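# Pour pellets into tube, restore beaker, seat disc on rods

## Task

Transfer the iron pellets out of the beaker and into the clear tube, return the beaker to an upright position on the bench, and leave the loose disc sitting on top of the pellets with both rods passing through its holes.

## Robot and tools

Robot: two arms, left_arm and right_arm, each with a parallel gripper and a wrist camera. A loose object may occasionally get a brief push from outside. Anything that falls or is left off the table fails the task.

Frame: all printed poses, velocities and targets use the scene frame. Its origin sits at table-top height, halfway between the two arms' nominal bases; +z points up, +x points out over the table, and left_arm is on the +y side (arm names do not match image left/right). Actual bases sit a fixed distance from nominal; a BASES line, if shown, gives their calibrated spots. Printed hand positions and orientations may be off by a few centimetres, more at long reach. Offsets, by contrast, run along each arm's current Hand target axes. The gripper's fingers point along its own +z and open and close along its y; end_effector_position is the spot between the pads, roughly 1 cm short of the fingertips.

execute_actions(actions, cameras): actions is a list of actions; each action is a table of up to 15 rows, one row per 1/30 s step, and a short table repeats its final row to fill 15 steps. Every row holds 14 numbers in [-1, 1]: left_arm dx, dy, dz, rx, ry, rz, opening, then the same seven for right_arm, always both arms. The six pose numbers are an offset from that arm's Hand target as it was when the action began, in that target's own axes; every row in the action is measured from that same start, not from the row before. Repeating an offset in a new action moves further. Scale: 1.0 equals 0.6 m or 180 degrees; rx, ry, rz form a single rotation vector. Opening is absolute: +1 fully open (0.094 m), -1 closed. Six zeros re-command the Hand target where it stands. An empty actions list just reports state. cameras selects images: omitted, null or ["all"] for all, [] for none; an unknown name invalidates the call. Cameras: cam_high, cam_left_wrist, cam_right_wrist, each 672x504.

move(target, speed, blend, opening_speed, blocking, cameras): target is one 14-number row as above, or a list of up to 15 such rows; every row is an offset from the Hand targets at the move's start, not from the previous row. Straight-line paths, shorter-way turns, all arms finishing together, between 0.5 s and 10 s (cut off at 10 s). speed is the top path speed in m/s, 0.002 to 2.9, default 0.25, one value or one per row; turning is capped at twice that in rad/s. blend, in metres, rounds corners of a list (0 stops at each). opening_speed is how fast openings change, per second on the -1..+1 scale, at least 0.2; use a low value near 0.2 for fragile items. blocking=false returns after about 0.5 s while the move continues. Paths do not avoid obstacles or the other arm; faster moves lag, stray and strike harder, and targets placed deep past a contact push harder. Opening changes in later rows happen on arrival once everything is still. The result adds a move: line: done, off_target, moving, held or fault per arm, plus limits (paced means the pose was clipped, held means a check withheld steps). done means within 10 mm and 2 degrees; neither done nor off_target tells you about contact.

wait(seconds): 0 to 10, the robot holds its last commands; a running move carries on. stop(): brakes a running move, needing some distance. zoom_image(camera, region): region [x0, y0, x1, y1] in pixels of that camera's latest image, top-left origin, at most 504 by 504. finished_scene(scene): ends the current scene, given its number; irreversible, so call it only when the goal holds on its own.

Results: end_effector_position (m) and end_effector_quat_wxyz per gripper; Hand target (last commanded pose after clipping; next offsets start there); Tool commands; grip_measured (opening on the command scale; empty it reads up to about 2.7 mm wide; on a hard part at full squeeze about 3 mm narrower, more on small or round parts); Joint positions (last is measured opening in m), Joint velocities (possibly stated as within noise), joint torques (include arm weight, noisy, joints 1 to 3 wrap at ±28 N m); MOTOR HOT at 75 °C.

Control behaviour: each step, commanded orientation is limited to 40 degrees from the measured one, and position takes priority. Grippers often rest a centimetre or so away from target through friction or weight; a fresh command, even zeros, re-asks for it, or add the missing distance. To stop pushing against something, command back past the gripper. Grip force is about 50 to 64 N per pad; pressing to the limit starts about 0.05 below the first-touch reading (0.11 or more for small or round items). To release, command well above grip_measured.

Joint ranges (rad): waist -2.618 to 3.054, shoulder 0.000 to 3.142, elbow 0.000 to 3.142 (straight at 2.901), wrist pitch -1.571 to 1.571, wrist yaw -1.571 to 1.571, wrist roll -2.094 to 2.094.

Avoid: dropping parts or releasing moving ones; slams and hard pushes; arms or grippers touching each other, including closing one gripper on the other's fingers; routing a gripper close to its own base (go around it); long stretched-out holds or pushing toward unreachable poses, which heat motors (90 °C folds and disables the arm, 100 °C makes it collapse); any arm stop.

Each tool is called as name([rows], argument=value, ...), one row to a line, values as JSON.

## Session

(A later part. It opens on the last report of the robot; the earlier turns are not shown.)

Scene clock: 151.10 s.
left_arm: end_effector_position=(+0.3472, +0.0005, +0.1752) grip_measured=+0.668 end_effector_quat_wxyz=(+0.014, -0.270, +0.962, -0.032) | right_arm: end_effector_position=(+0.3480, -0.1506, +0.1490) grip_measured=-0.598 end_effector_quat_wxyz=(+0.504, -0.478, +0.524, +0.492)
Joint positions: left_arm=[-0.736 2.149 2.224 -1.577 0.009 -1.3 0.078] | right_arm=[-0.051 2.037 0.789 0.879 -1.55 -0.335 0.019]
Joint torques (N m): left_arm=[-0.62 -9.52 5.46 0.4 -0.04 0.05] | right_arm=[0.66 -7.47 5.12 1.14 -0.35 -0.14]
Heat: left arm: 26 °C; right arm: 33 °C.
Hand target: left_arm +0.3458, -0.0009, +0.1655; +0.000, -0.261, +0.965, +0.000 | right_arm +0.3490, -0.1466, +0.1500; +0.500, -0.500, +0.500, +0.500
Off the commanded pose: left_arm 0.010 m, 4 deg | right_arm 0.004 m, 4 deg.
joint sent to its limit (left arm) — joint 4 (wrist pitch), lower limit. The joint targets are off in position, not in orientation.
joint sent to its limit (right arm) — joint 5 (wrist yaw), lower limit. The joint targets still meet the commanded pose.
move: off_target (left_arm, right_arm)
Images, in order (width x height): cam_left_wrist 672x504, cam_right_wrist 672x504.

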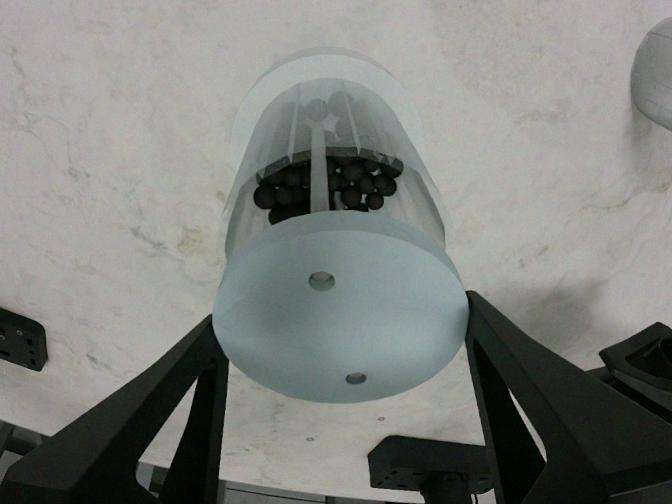

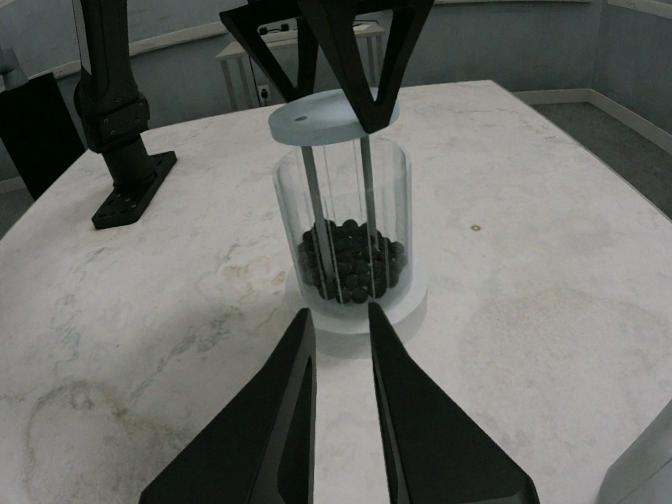

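move(target=[0,0.0,0.012,0,0,0.0,0.45, 0,0,0,0,0,0,-0.6], speed=0.04, cameras=["cam_left_wrist","cam_right_wrist"])

zoom_image(camera="cam_left_wrist", region=[280, 250, 400, 400])

zoom_image(camera="cam_right_wrist", region=[250, 70, 430, 220])

Scene clock: 152.63 s.
left_arm: end_effector_position=(+0.3472, +0.0004, +0.1684) grip_measured=+0.668 end_effector_quat_wxyz=(+0.009, -0.270, +0.963, -0.023) | right_arm: end_effector_position=(+0.3480, -0.1506, +0.1490) grip_measured=-0.598 end_effector_quat_wxyz=(+0.504, -0.478, +0.524, +0.492)
Joint positions: left_arm=[-0.736 2.166 2.224 -1.581 0.009 -1.3 0.078] | right_arm=[-0.051 2.037 0.789 0.879 -1.55 -0.335 0.019]
Joint torques (N m): left_arm=[-0.61 -9.54 5.23 0.45 -0.07 0.06] | right_arm=[0.61 -7.42 5.16 1.15 -0.35 -0.14]
Heat: left arm: 26 °C; right arm: 33 °C.
Hand target: left_arm +0.3458, -0.0009, +0.1583; +0.000, -0.261, +0.965, +0.000 | right_arm +0.3490, -0.1466, +0.1500; +0.500, -0.500, +0.500, +0.500
Off the commanded pose: left_arm 0.010 m, 3 deg | right_arm 0.004 m, 4 deg.
joint sent to its limit (left arm) — joint 4 (wrist pitch), lower limit. The joint targets are off in position, not in orientation.
joint sent to its limit (right arm) — joint 5 (wrist yaw), lower limit. The joint targets still meet the commanded pose.
move: off_target (left_arm, right_arm)
Images, in order (width x height): cam_left_wrist 672x504, cam_right_wrist 672x504.

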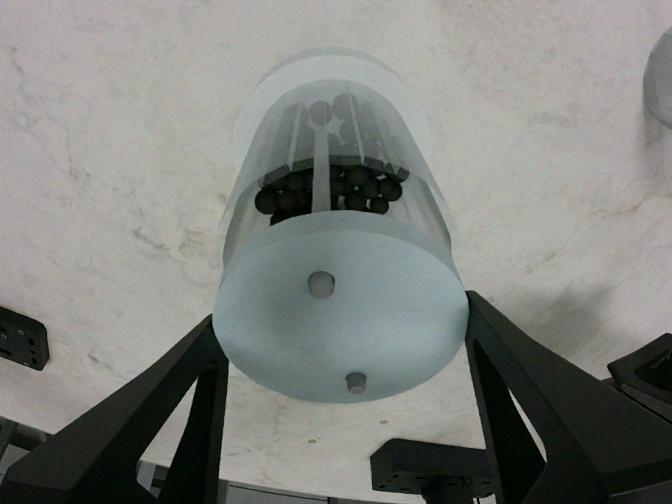

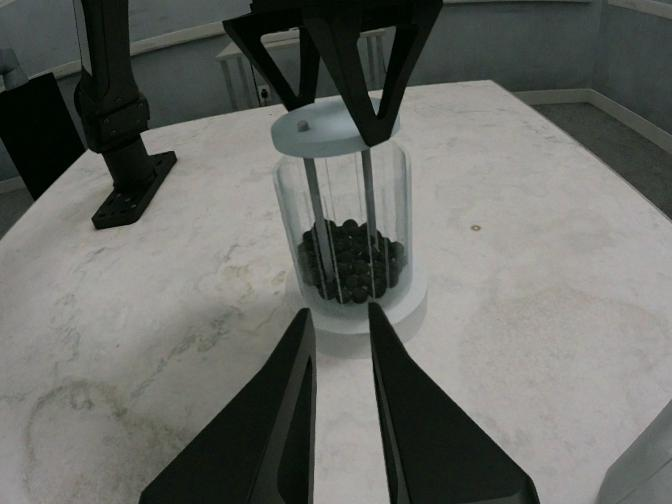

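Scaled by 3.360 from the camera's 672x504 image, which has a finer 960x720 frame.

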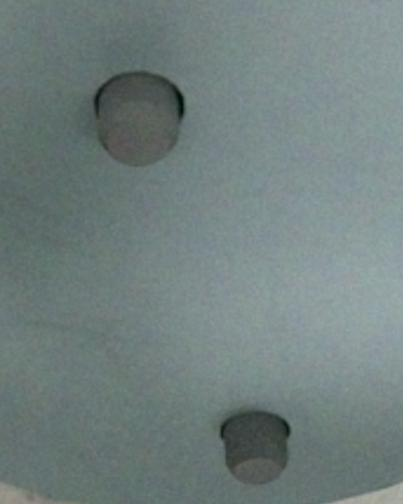

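Scaled by 2.800 from the camera's 672x504 image, which has a finer 960x720 frame.

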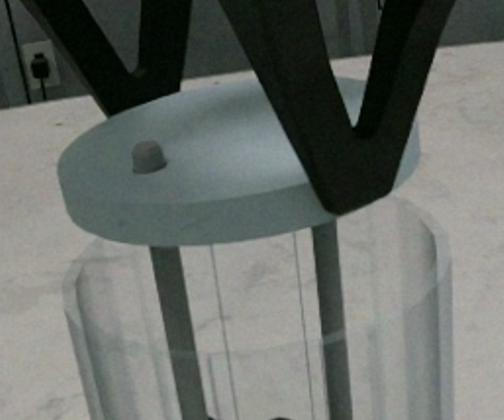

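move([
  [0,0.0,0.02,0,0,0.0,0.45, 0,0,0,0,0,0,-0.6],
  [0,0.0,0.028,0,0,0.0,0.45, 0,0,0,0,0,0,-0.6],
], speed=0.03, cameras=["cam_left_wrist","cam_right_wrist"])

zoom_image(camera="cam_right_wrist", region=[250, 70, 430, 220])

Scene clock: 154.50 s.
left_arm: end_effector_position=(+0.3469, +0.0007, +0.1518) grip_measured=+0.668 end_effector_quat_wxyz=(+0.003, -0.270, +0.963, -0.013) | right_arm: end_effector_position=(+0.3480, -0.1506, +0.1490) grip_measured=-0.598 end_effector_quat_wxyz=(+0.504, -0.478, +0.524, +0.492)
Joint positions: left_arm=[-0.736 2.171 2.165 -1.539 0.009 -1.3 0.078] | right_arm=[-0.051 2.037 0.789 0.879 -1.55 -0.335 0.019]
Joint torques (N m): left_arm=[-0.59 -9.7 5.3 0.45 0 0.02] | right_arm=[0.62 -7.45 5.09 1.16 -0.36 -0.15]
Heat: left arm: 26 °C; right arm: 33 °C.
Hand target: left_arm +0.3458, -0.0009, +0.1415; +0.000, -0.261, +0.965, +0.000 | right_arm +0.3490, -0.1466, +0.1500; +0.500, -0.500, +0.500, +0.500
Off the commanded pose: left_arm 0.010 m, 2 deg | right_arm 0.004 m, 4 deg.
joint sent to its limit (right arm) — joint 5 (wrist yaw), lower limit. The joint targets still meet the commanded pose.
move: off_target (right_arm)
Images, in order (width x height): cam_left_wrist 672x504, cam_right_wrist 672x504.

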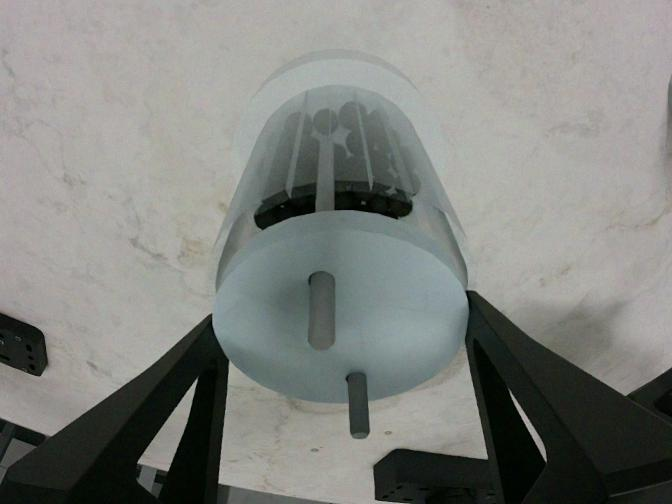

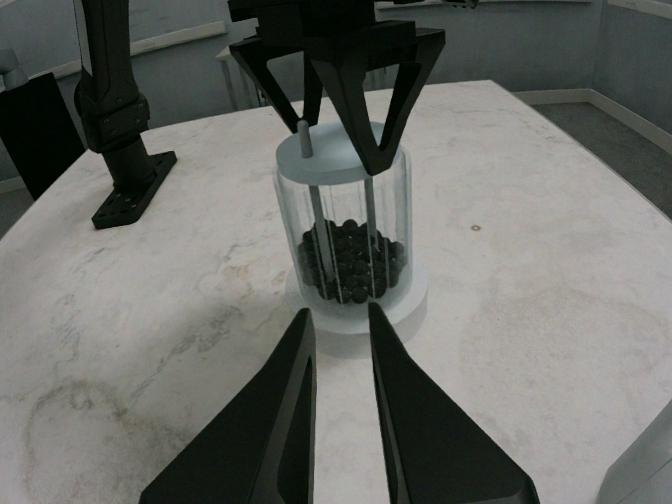

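Scaled by 2.800 from the camera's 672x504 image, which has a finer 960x720 frame.

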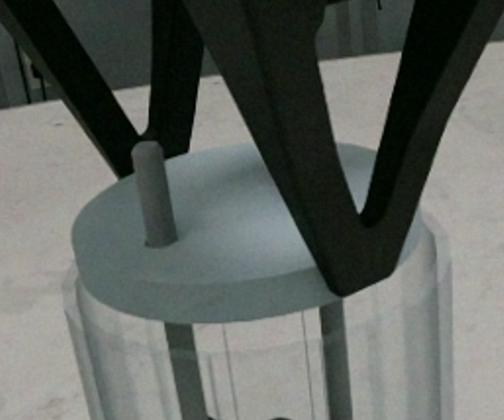

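move(target=[0,0.0,0.0067,0,0,0.0,0.45, 0,0,0,0,0,0,-0.6], speed=0.03, cameras=["cam_left_wrist","cam_right_wrist"])

zoom_image(camera="cam_right_wrist", region=[250, 70, 430, 220])

Scene clock: 155.83 s.
left_arm: end_effector_position=(+0.3472, +0.0004, +0.1465) grip_measured=+0.668 end_effector_quat_wxyz=(+0.002, -0.270, +0.963, -0.012) | right_arm: end_effector_position=(+0.3480, -0.1506, +0.1490) grip_measured=-0.598 end_effector_quat_wxyz=(+0.504, -0.478, +0.524, +0.492)
Joint positions: left_arm=[-0.736 2.171 2.143 -1.521 0.009 -1.3 0.078] | right_arm=[-0.051 2.037 0.789 0.879 -1.55 -0.335 0.019]
Joint torques (N m): left_arm=[-0.7 -10.04 5.34 0.43 0.01 0.07] | right_arm=[0.57 -7.39 5.09 1.17 -0.36 -0.15]
Heat: left arm: 26 °C; right arm: 33 °C.
Hand target: left_arm +0.3458, -0.0009, +0.1375; +0.000, -0.261, +0.965, +0.000 | right_arm +0.3490, -0.1466, +0.1500; +0.500, -0.500, +0.500, +0.500
Off the commanded pose: left_arm 0.009 m, 2 deg | right_arm 0.004 m, 4 deg.
joint sent to its limit (right arm) — joint 5 (wrist yaw), lower limit. The joint targets still meet the commanded pose.
move: off_target (right_arm)
Images, in order (width x height): cam_left_wrist 672x504, cam_right_wrist 672x504.

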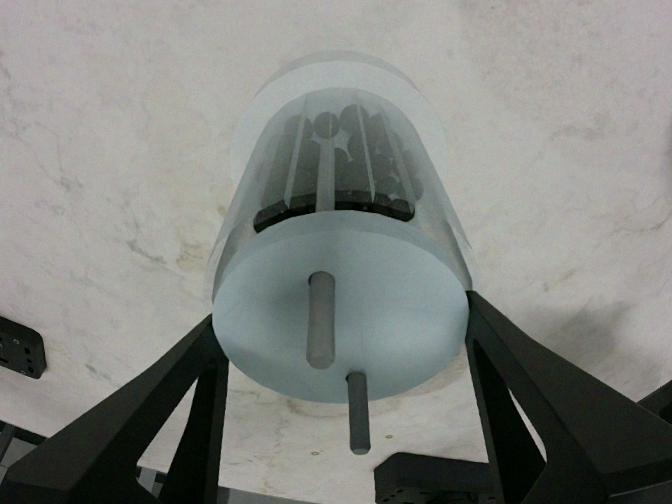

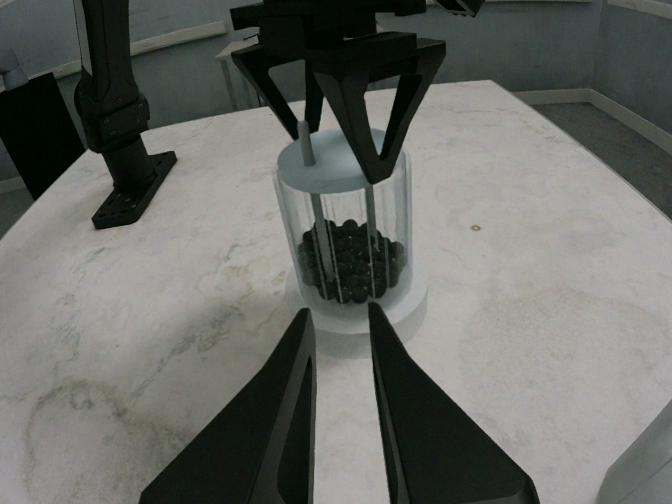

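Scaled by 2.800 from the camera's 672x504 image, which has a finer 960x720 frame.

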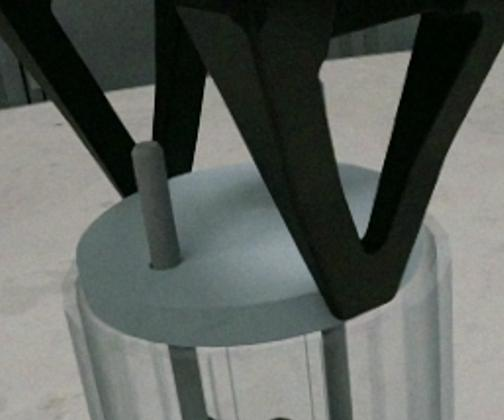

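move(target=[0,0.0,0.0045,0,0,0.0,0.45, 0,0,0,0,0,0,-0.6], speed=0.03, cameras=["cam_right_wrist"])

zoom_image(camera="cam_right_wrist", region=[250, 70, 430, 220])

Scene clock: 157.43 s.
left_arm: end_effector_position=(+0.3470, +0.0006, +0.1457) grip_measured=+0.668 end_effector_quat_wxyz=(+0.001, -0.270, +0.963, -0.011) | right_arm: end_effector_position=(+0.3480, -0.1506, +0.1490) grip_measured=-0.598 end_effector_quat_wxyz=(+0.504, -0.478, +0.524, +0.492)
Joint positions: left_arm=[-0.736 2.171 2.14 -1.519 0.009 -1.3 0.078] | right_arm=[-0.051 2.037 0.789 0.879 -1.55 -0.335 0.019]
Joint torques (N m): left_arm=[-0.8 -10.44 4.44 0.51 -0.05 0.06] | right_arm=[0.51 -7.42 5.16 1.16 -0.37 -0.12]
Heat: left arm: 26 °C; right arm: 33 °C.
Hand target: left_arm +0.3458, -0.0008, +0.1348; +0.000, -0.261, +0.965, +0.000 | right_arm +0.3490, -0.1466, +0.1500; +0.500, -0.500, +0.500, +0.500
Off the commanded pose: left_arm 0.011 m, 2 deg | right_arm 0.004 m, 4 deg.
joint sent to its limit (right arm) — joint 5 (wrist yaw), lower limit. The joint targets still meet the commanded pose.
move: off_target (left_arm, right_arm)
Images, in order (width x height): cam_right_wrist 672x504.

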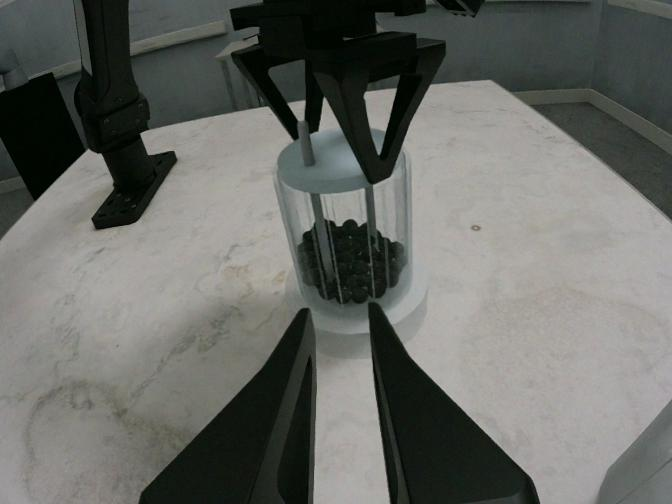

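Scaled by 2.800 from the camera's 672x504 image, which has a finer 960x720 frame.

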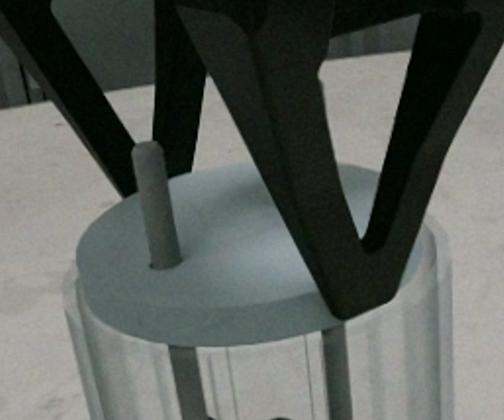

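move([
  [0,0,-0.0165,0,0,0,0.45, 0,0,0,0,0,0,-0.6],
  [0,0,-0.0165,0,0,0,1, 0,0,0,0,0,0,-0.6],
], speed=0.03, opening_speed=0.25, cameras=["cam_left_wrist","cam_right_wrist"])

zoom_image(camera="cam_right_wrist", region=[240, 80, 460, 360])

Scene clock: 161.53 s.
left_arm: end_effector_position=(+0.3451, +0.0024, +0.1476) grip_measured=+0.998 end_effector_quat_wxyz=(-0.001, -0.270, +0.963, -0.007) | right_arm: end_effector_position=(+0.3480, -0.1506, +0.1490) grip_measured=-0.598 end_effector_quat_wxyz=(+0.504, -0.478, +0.524, +0.492)
Joint positions: left_arm=[-0.736 2.171 2.148 -1.536 0.009 -1.3 0.094] | right_arm=[-0.051 2.037 0.789 0.879 -1.55 -0.335 0.019]
Joint torques (N m): left_arm=[-0.69 -9.59 8.03 0.32 -0.06 0.1] | right_arm=[0.64 -7.38 5.09 1.15 -0.38 -0.15]
Heat: left arm: 26 °C; right arm: 33 °C.
Hand target: left_arm +0.3458, -0.0009, +0.1447; +0.000, -0.261, +0.965, +0.000 | right_arm +0.3490, -0.1466, +0.1500; +0.500, -0.500, +0.500, +0.500
Off the commanded pose: left_arm 0.004 m, 1 deg | right_arm 0.004 m, 4 deg.
joint sent to its limit (right arm) — joint 5 (wrist yaw), lower limit. The joint targets still meet the commanded pose.
move: off_target (right_arm)
Images, in order (width x height): cam_left_wrist 672x504, cam_right_wrist 672x504.

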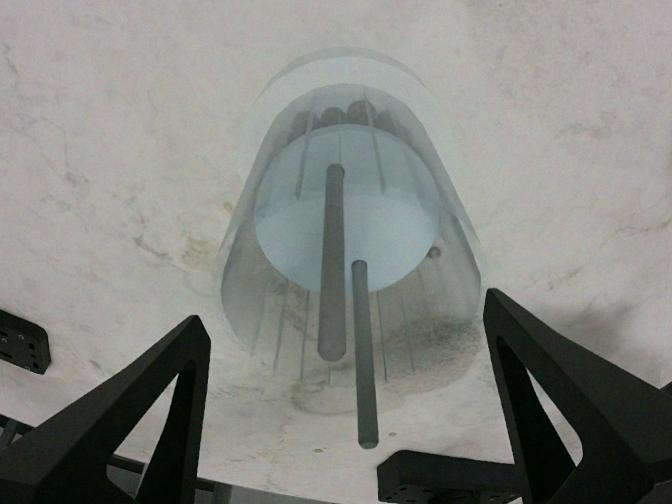

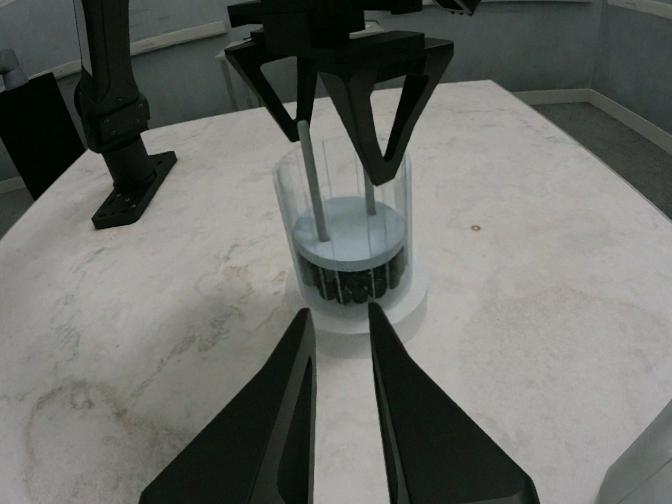

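Scaled by 1.800 from the camera's 672x504 image, which has a finer 960x720 frame.

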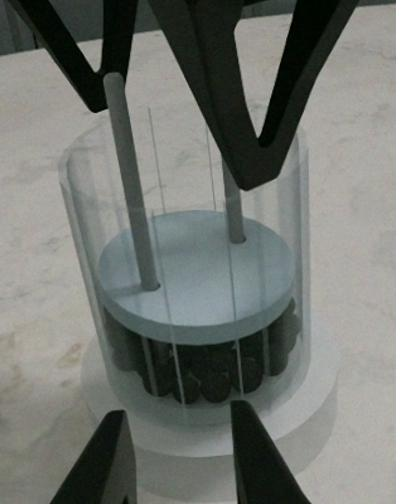

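Disc seated. Raise the left gripper clear.

move(target=[0,0,-0.2,0,0,0,1, 0,0,0,0,0,0,-0.6], speed=0.1)

zoom_image(camera="cam_right_wrist", region=[240, 80, 460, 360])

zoom_image(camera="cam_high", region=[310, 230, 450, 370])

Scene clock: 163.93 s.
left_arm: end_effector_position=(+0.3520, -0.0040, +0.2397) grip_measured=+0.998 end_effector_quat_wxyz=(+0.064, -0.267, +0.955, -0.115) | right_arm: end_effector_position=(+0.3480, -0.1506, +0.1490) grip_measured=-0.598 end_effector_quat_wxyz=(+0.504, -0.478, +0.524, +0.492)
Joint positions: left_arm=[-0.736 2.049 2.312 -1.568 0.009 -1.3 0.094] | right_arm=[-0.051 2.037 0.789 0.879 -1.55 -0.335 0.019]
Joint torques (N m): left_arm=[-0.58 -14.86 7.5 0.68 -0.05 0.03] | right_arm=[0.66 -7.46 5.23 1.15 -0.37 -0.13]
Heat: left arm: 26 °C; right arm: 33 °C.
Hand target: left_arm +0.3458, -0.0009, +0.2647; +0.000, -0.261, +0.965, +0.000 | right_arm +0.3490, -0.1466, +0.1500; +0.500, -0.500, +0.500, +0.500
Off the commanded pose: left_arm 0.026 m, 15 deg | right_arm 0.004 m, 4 deg.
joint sent to its limit (left arm) — joint 4 (wrist pitch), lower limit. The joint targets are off in position and orientation.
joint sent to its limit (right arm) — joint 5 (wrist yaw), lower limit. The joint targets still meet the commanded pose.
move: off_target (left_arm, right_arm)

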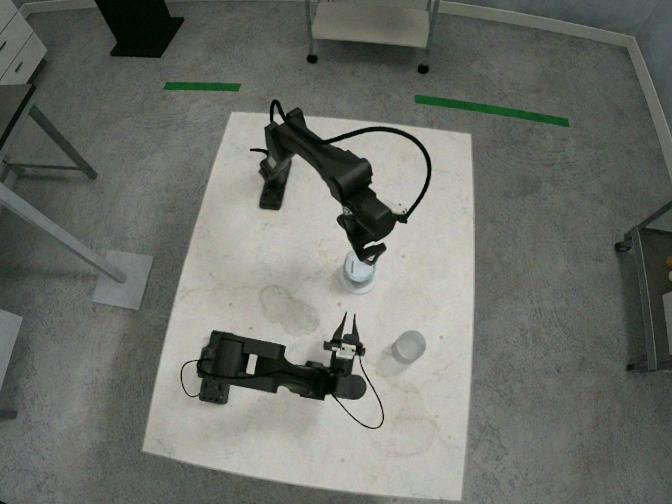

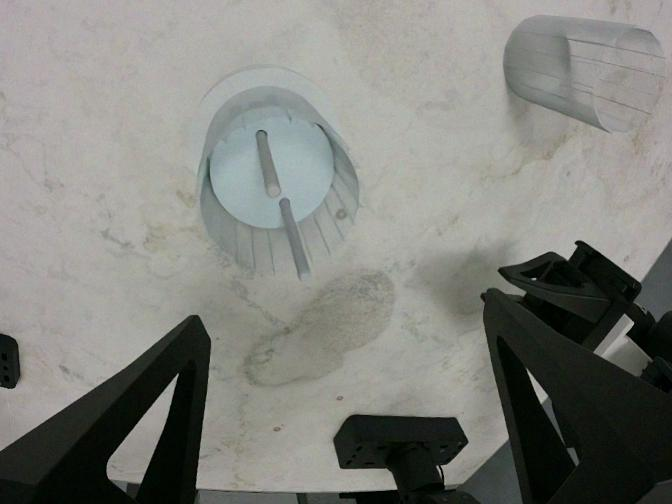

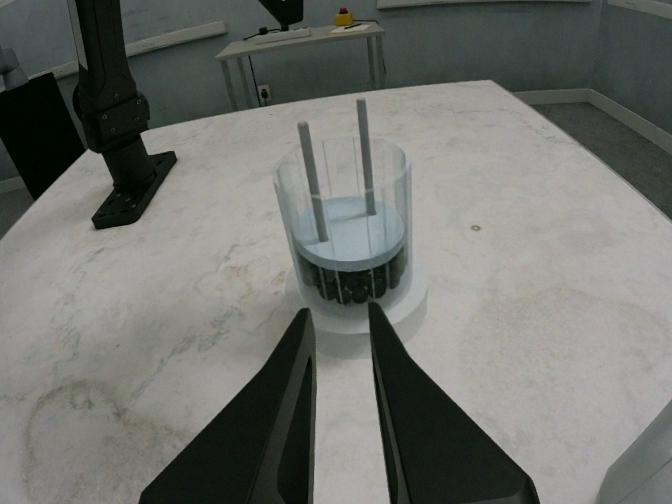

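Scaled by 1.800 from the camera's 672x504 image, which has a finer 960x720 frame.

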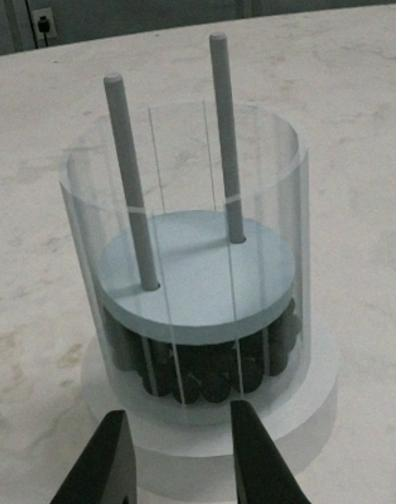

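Scaled by 3.600.

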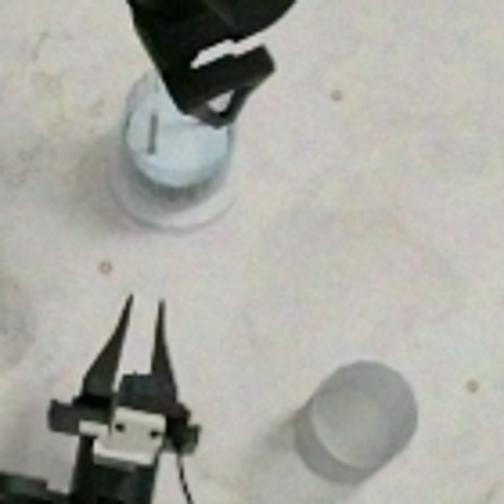

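finished_scene(scene=2)

The scene is finished: the task was done.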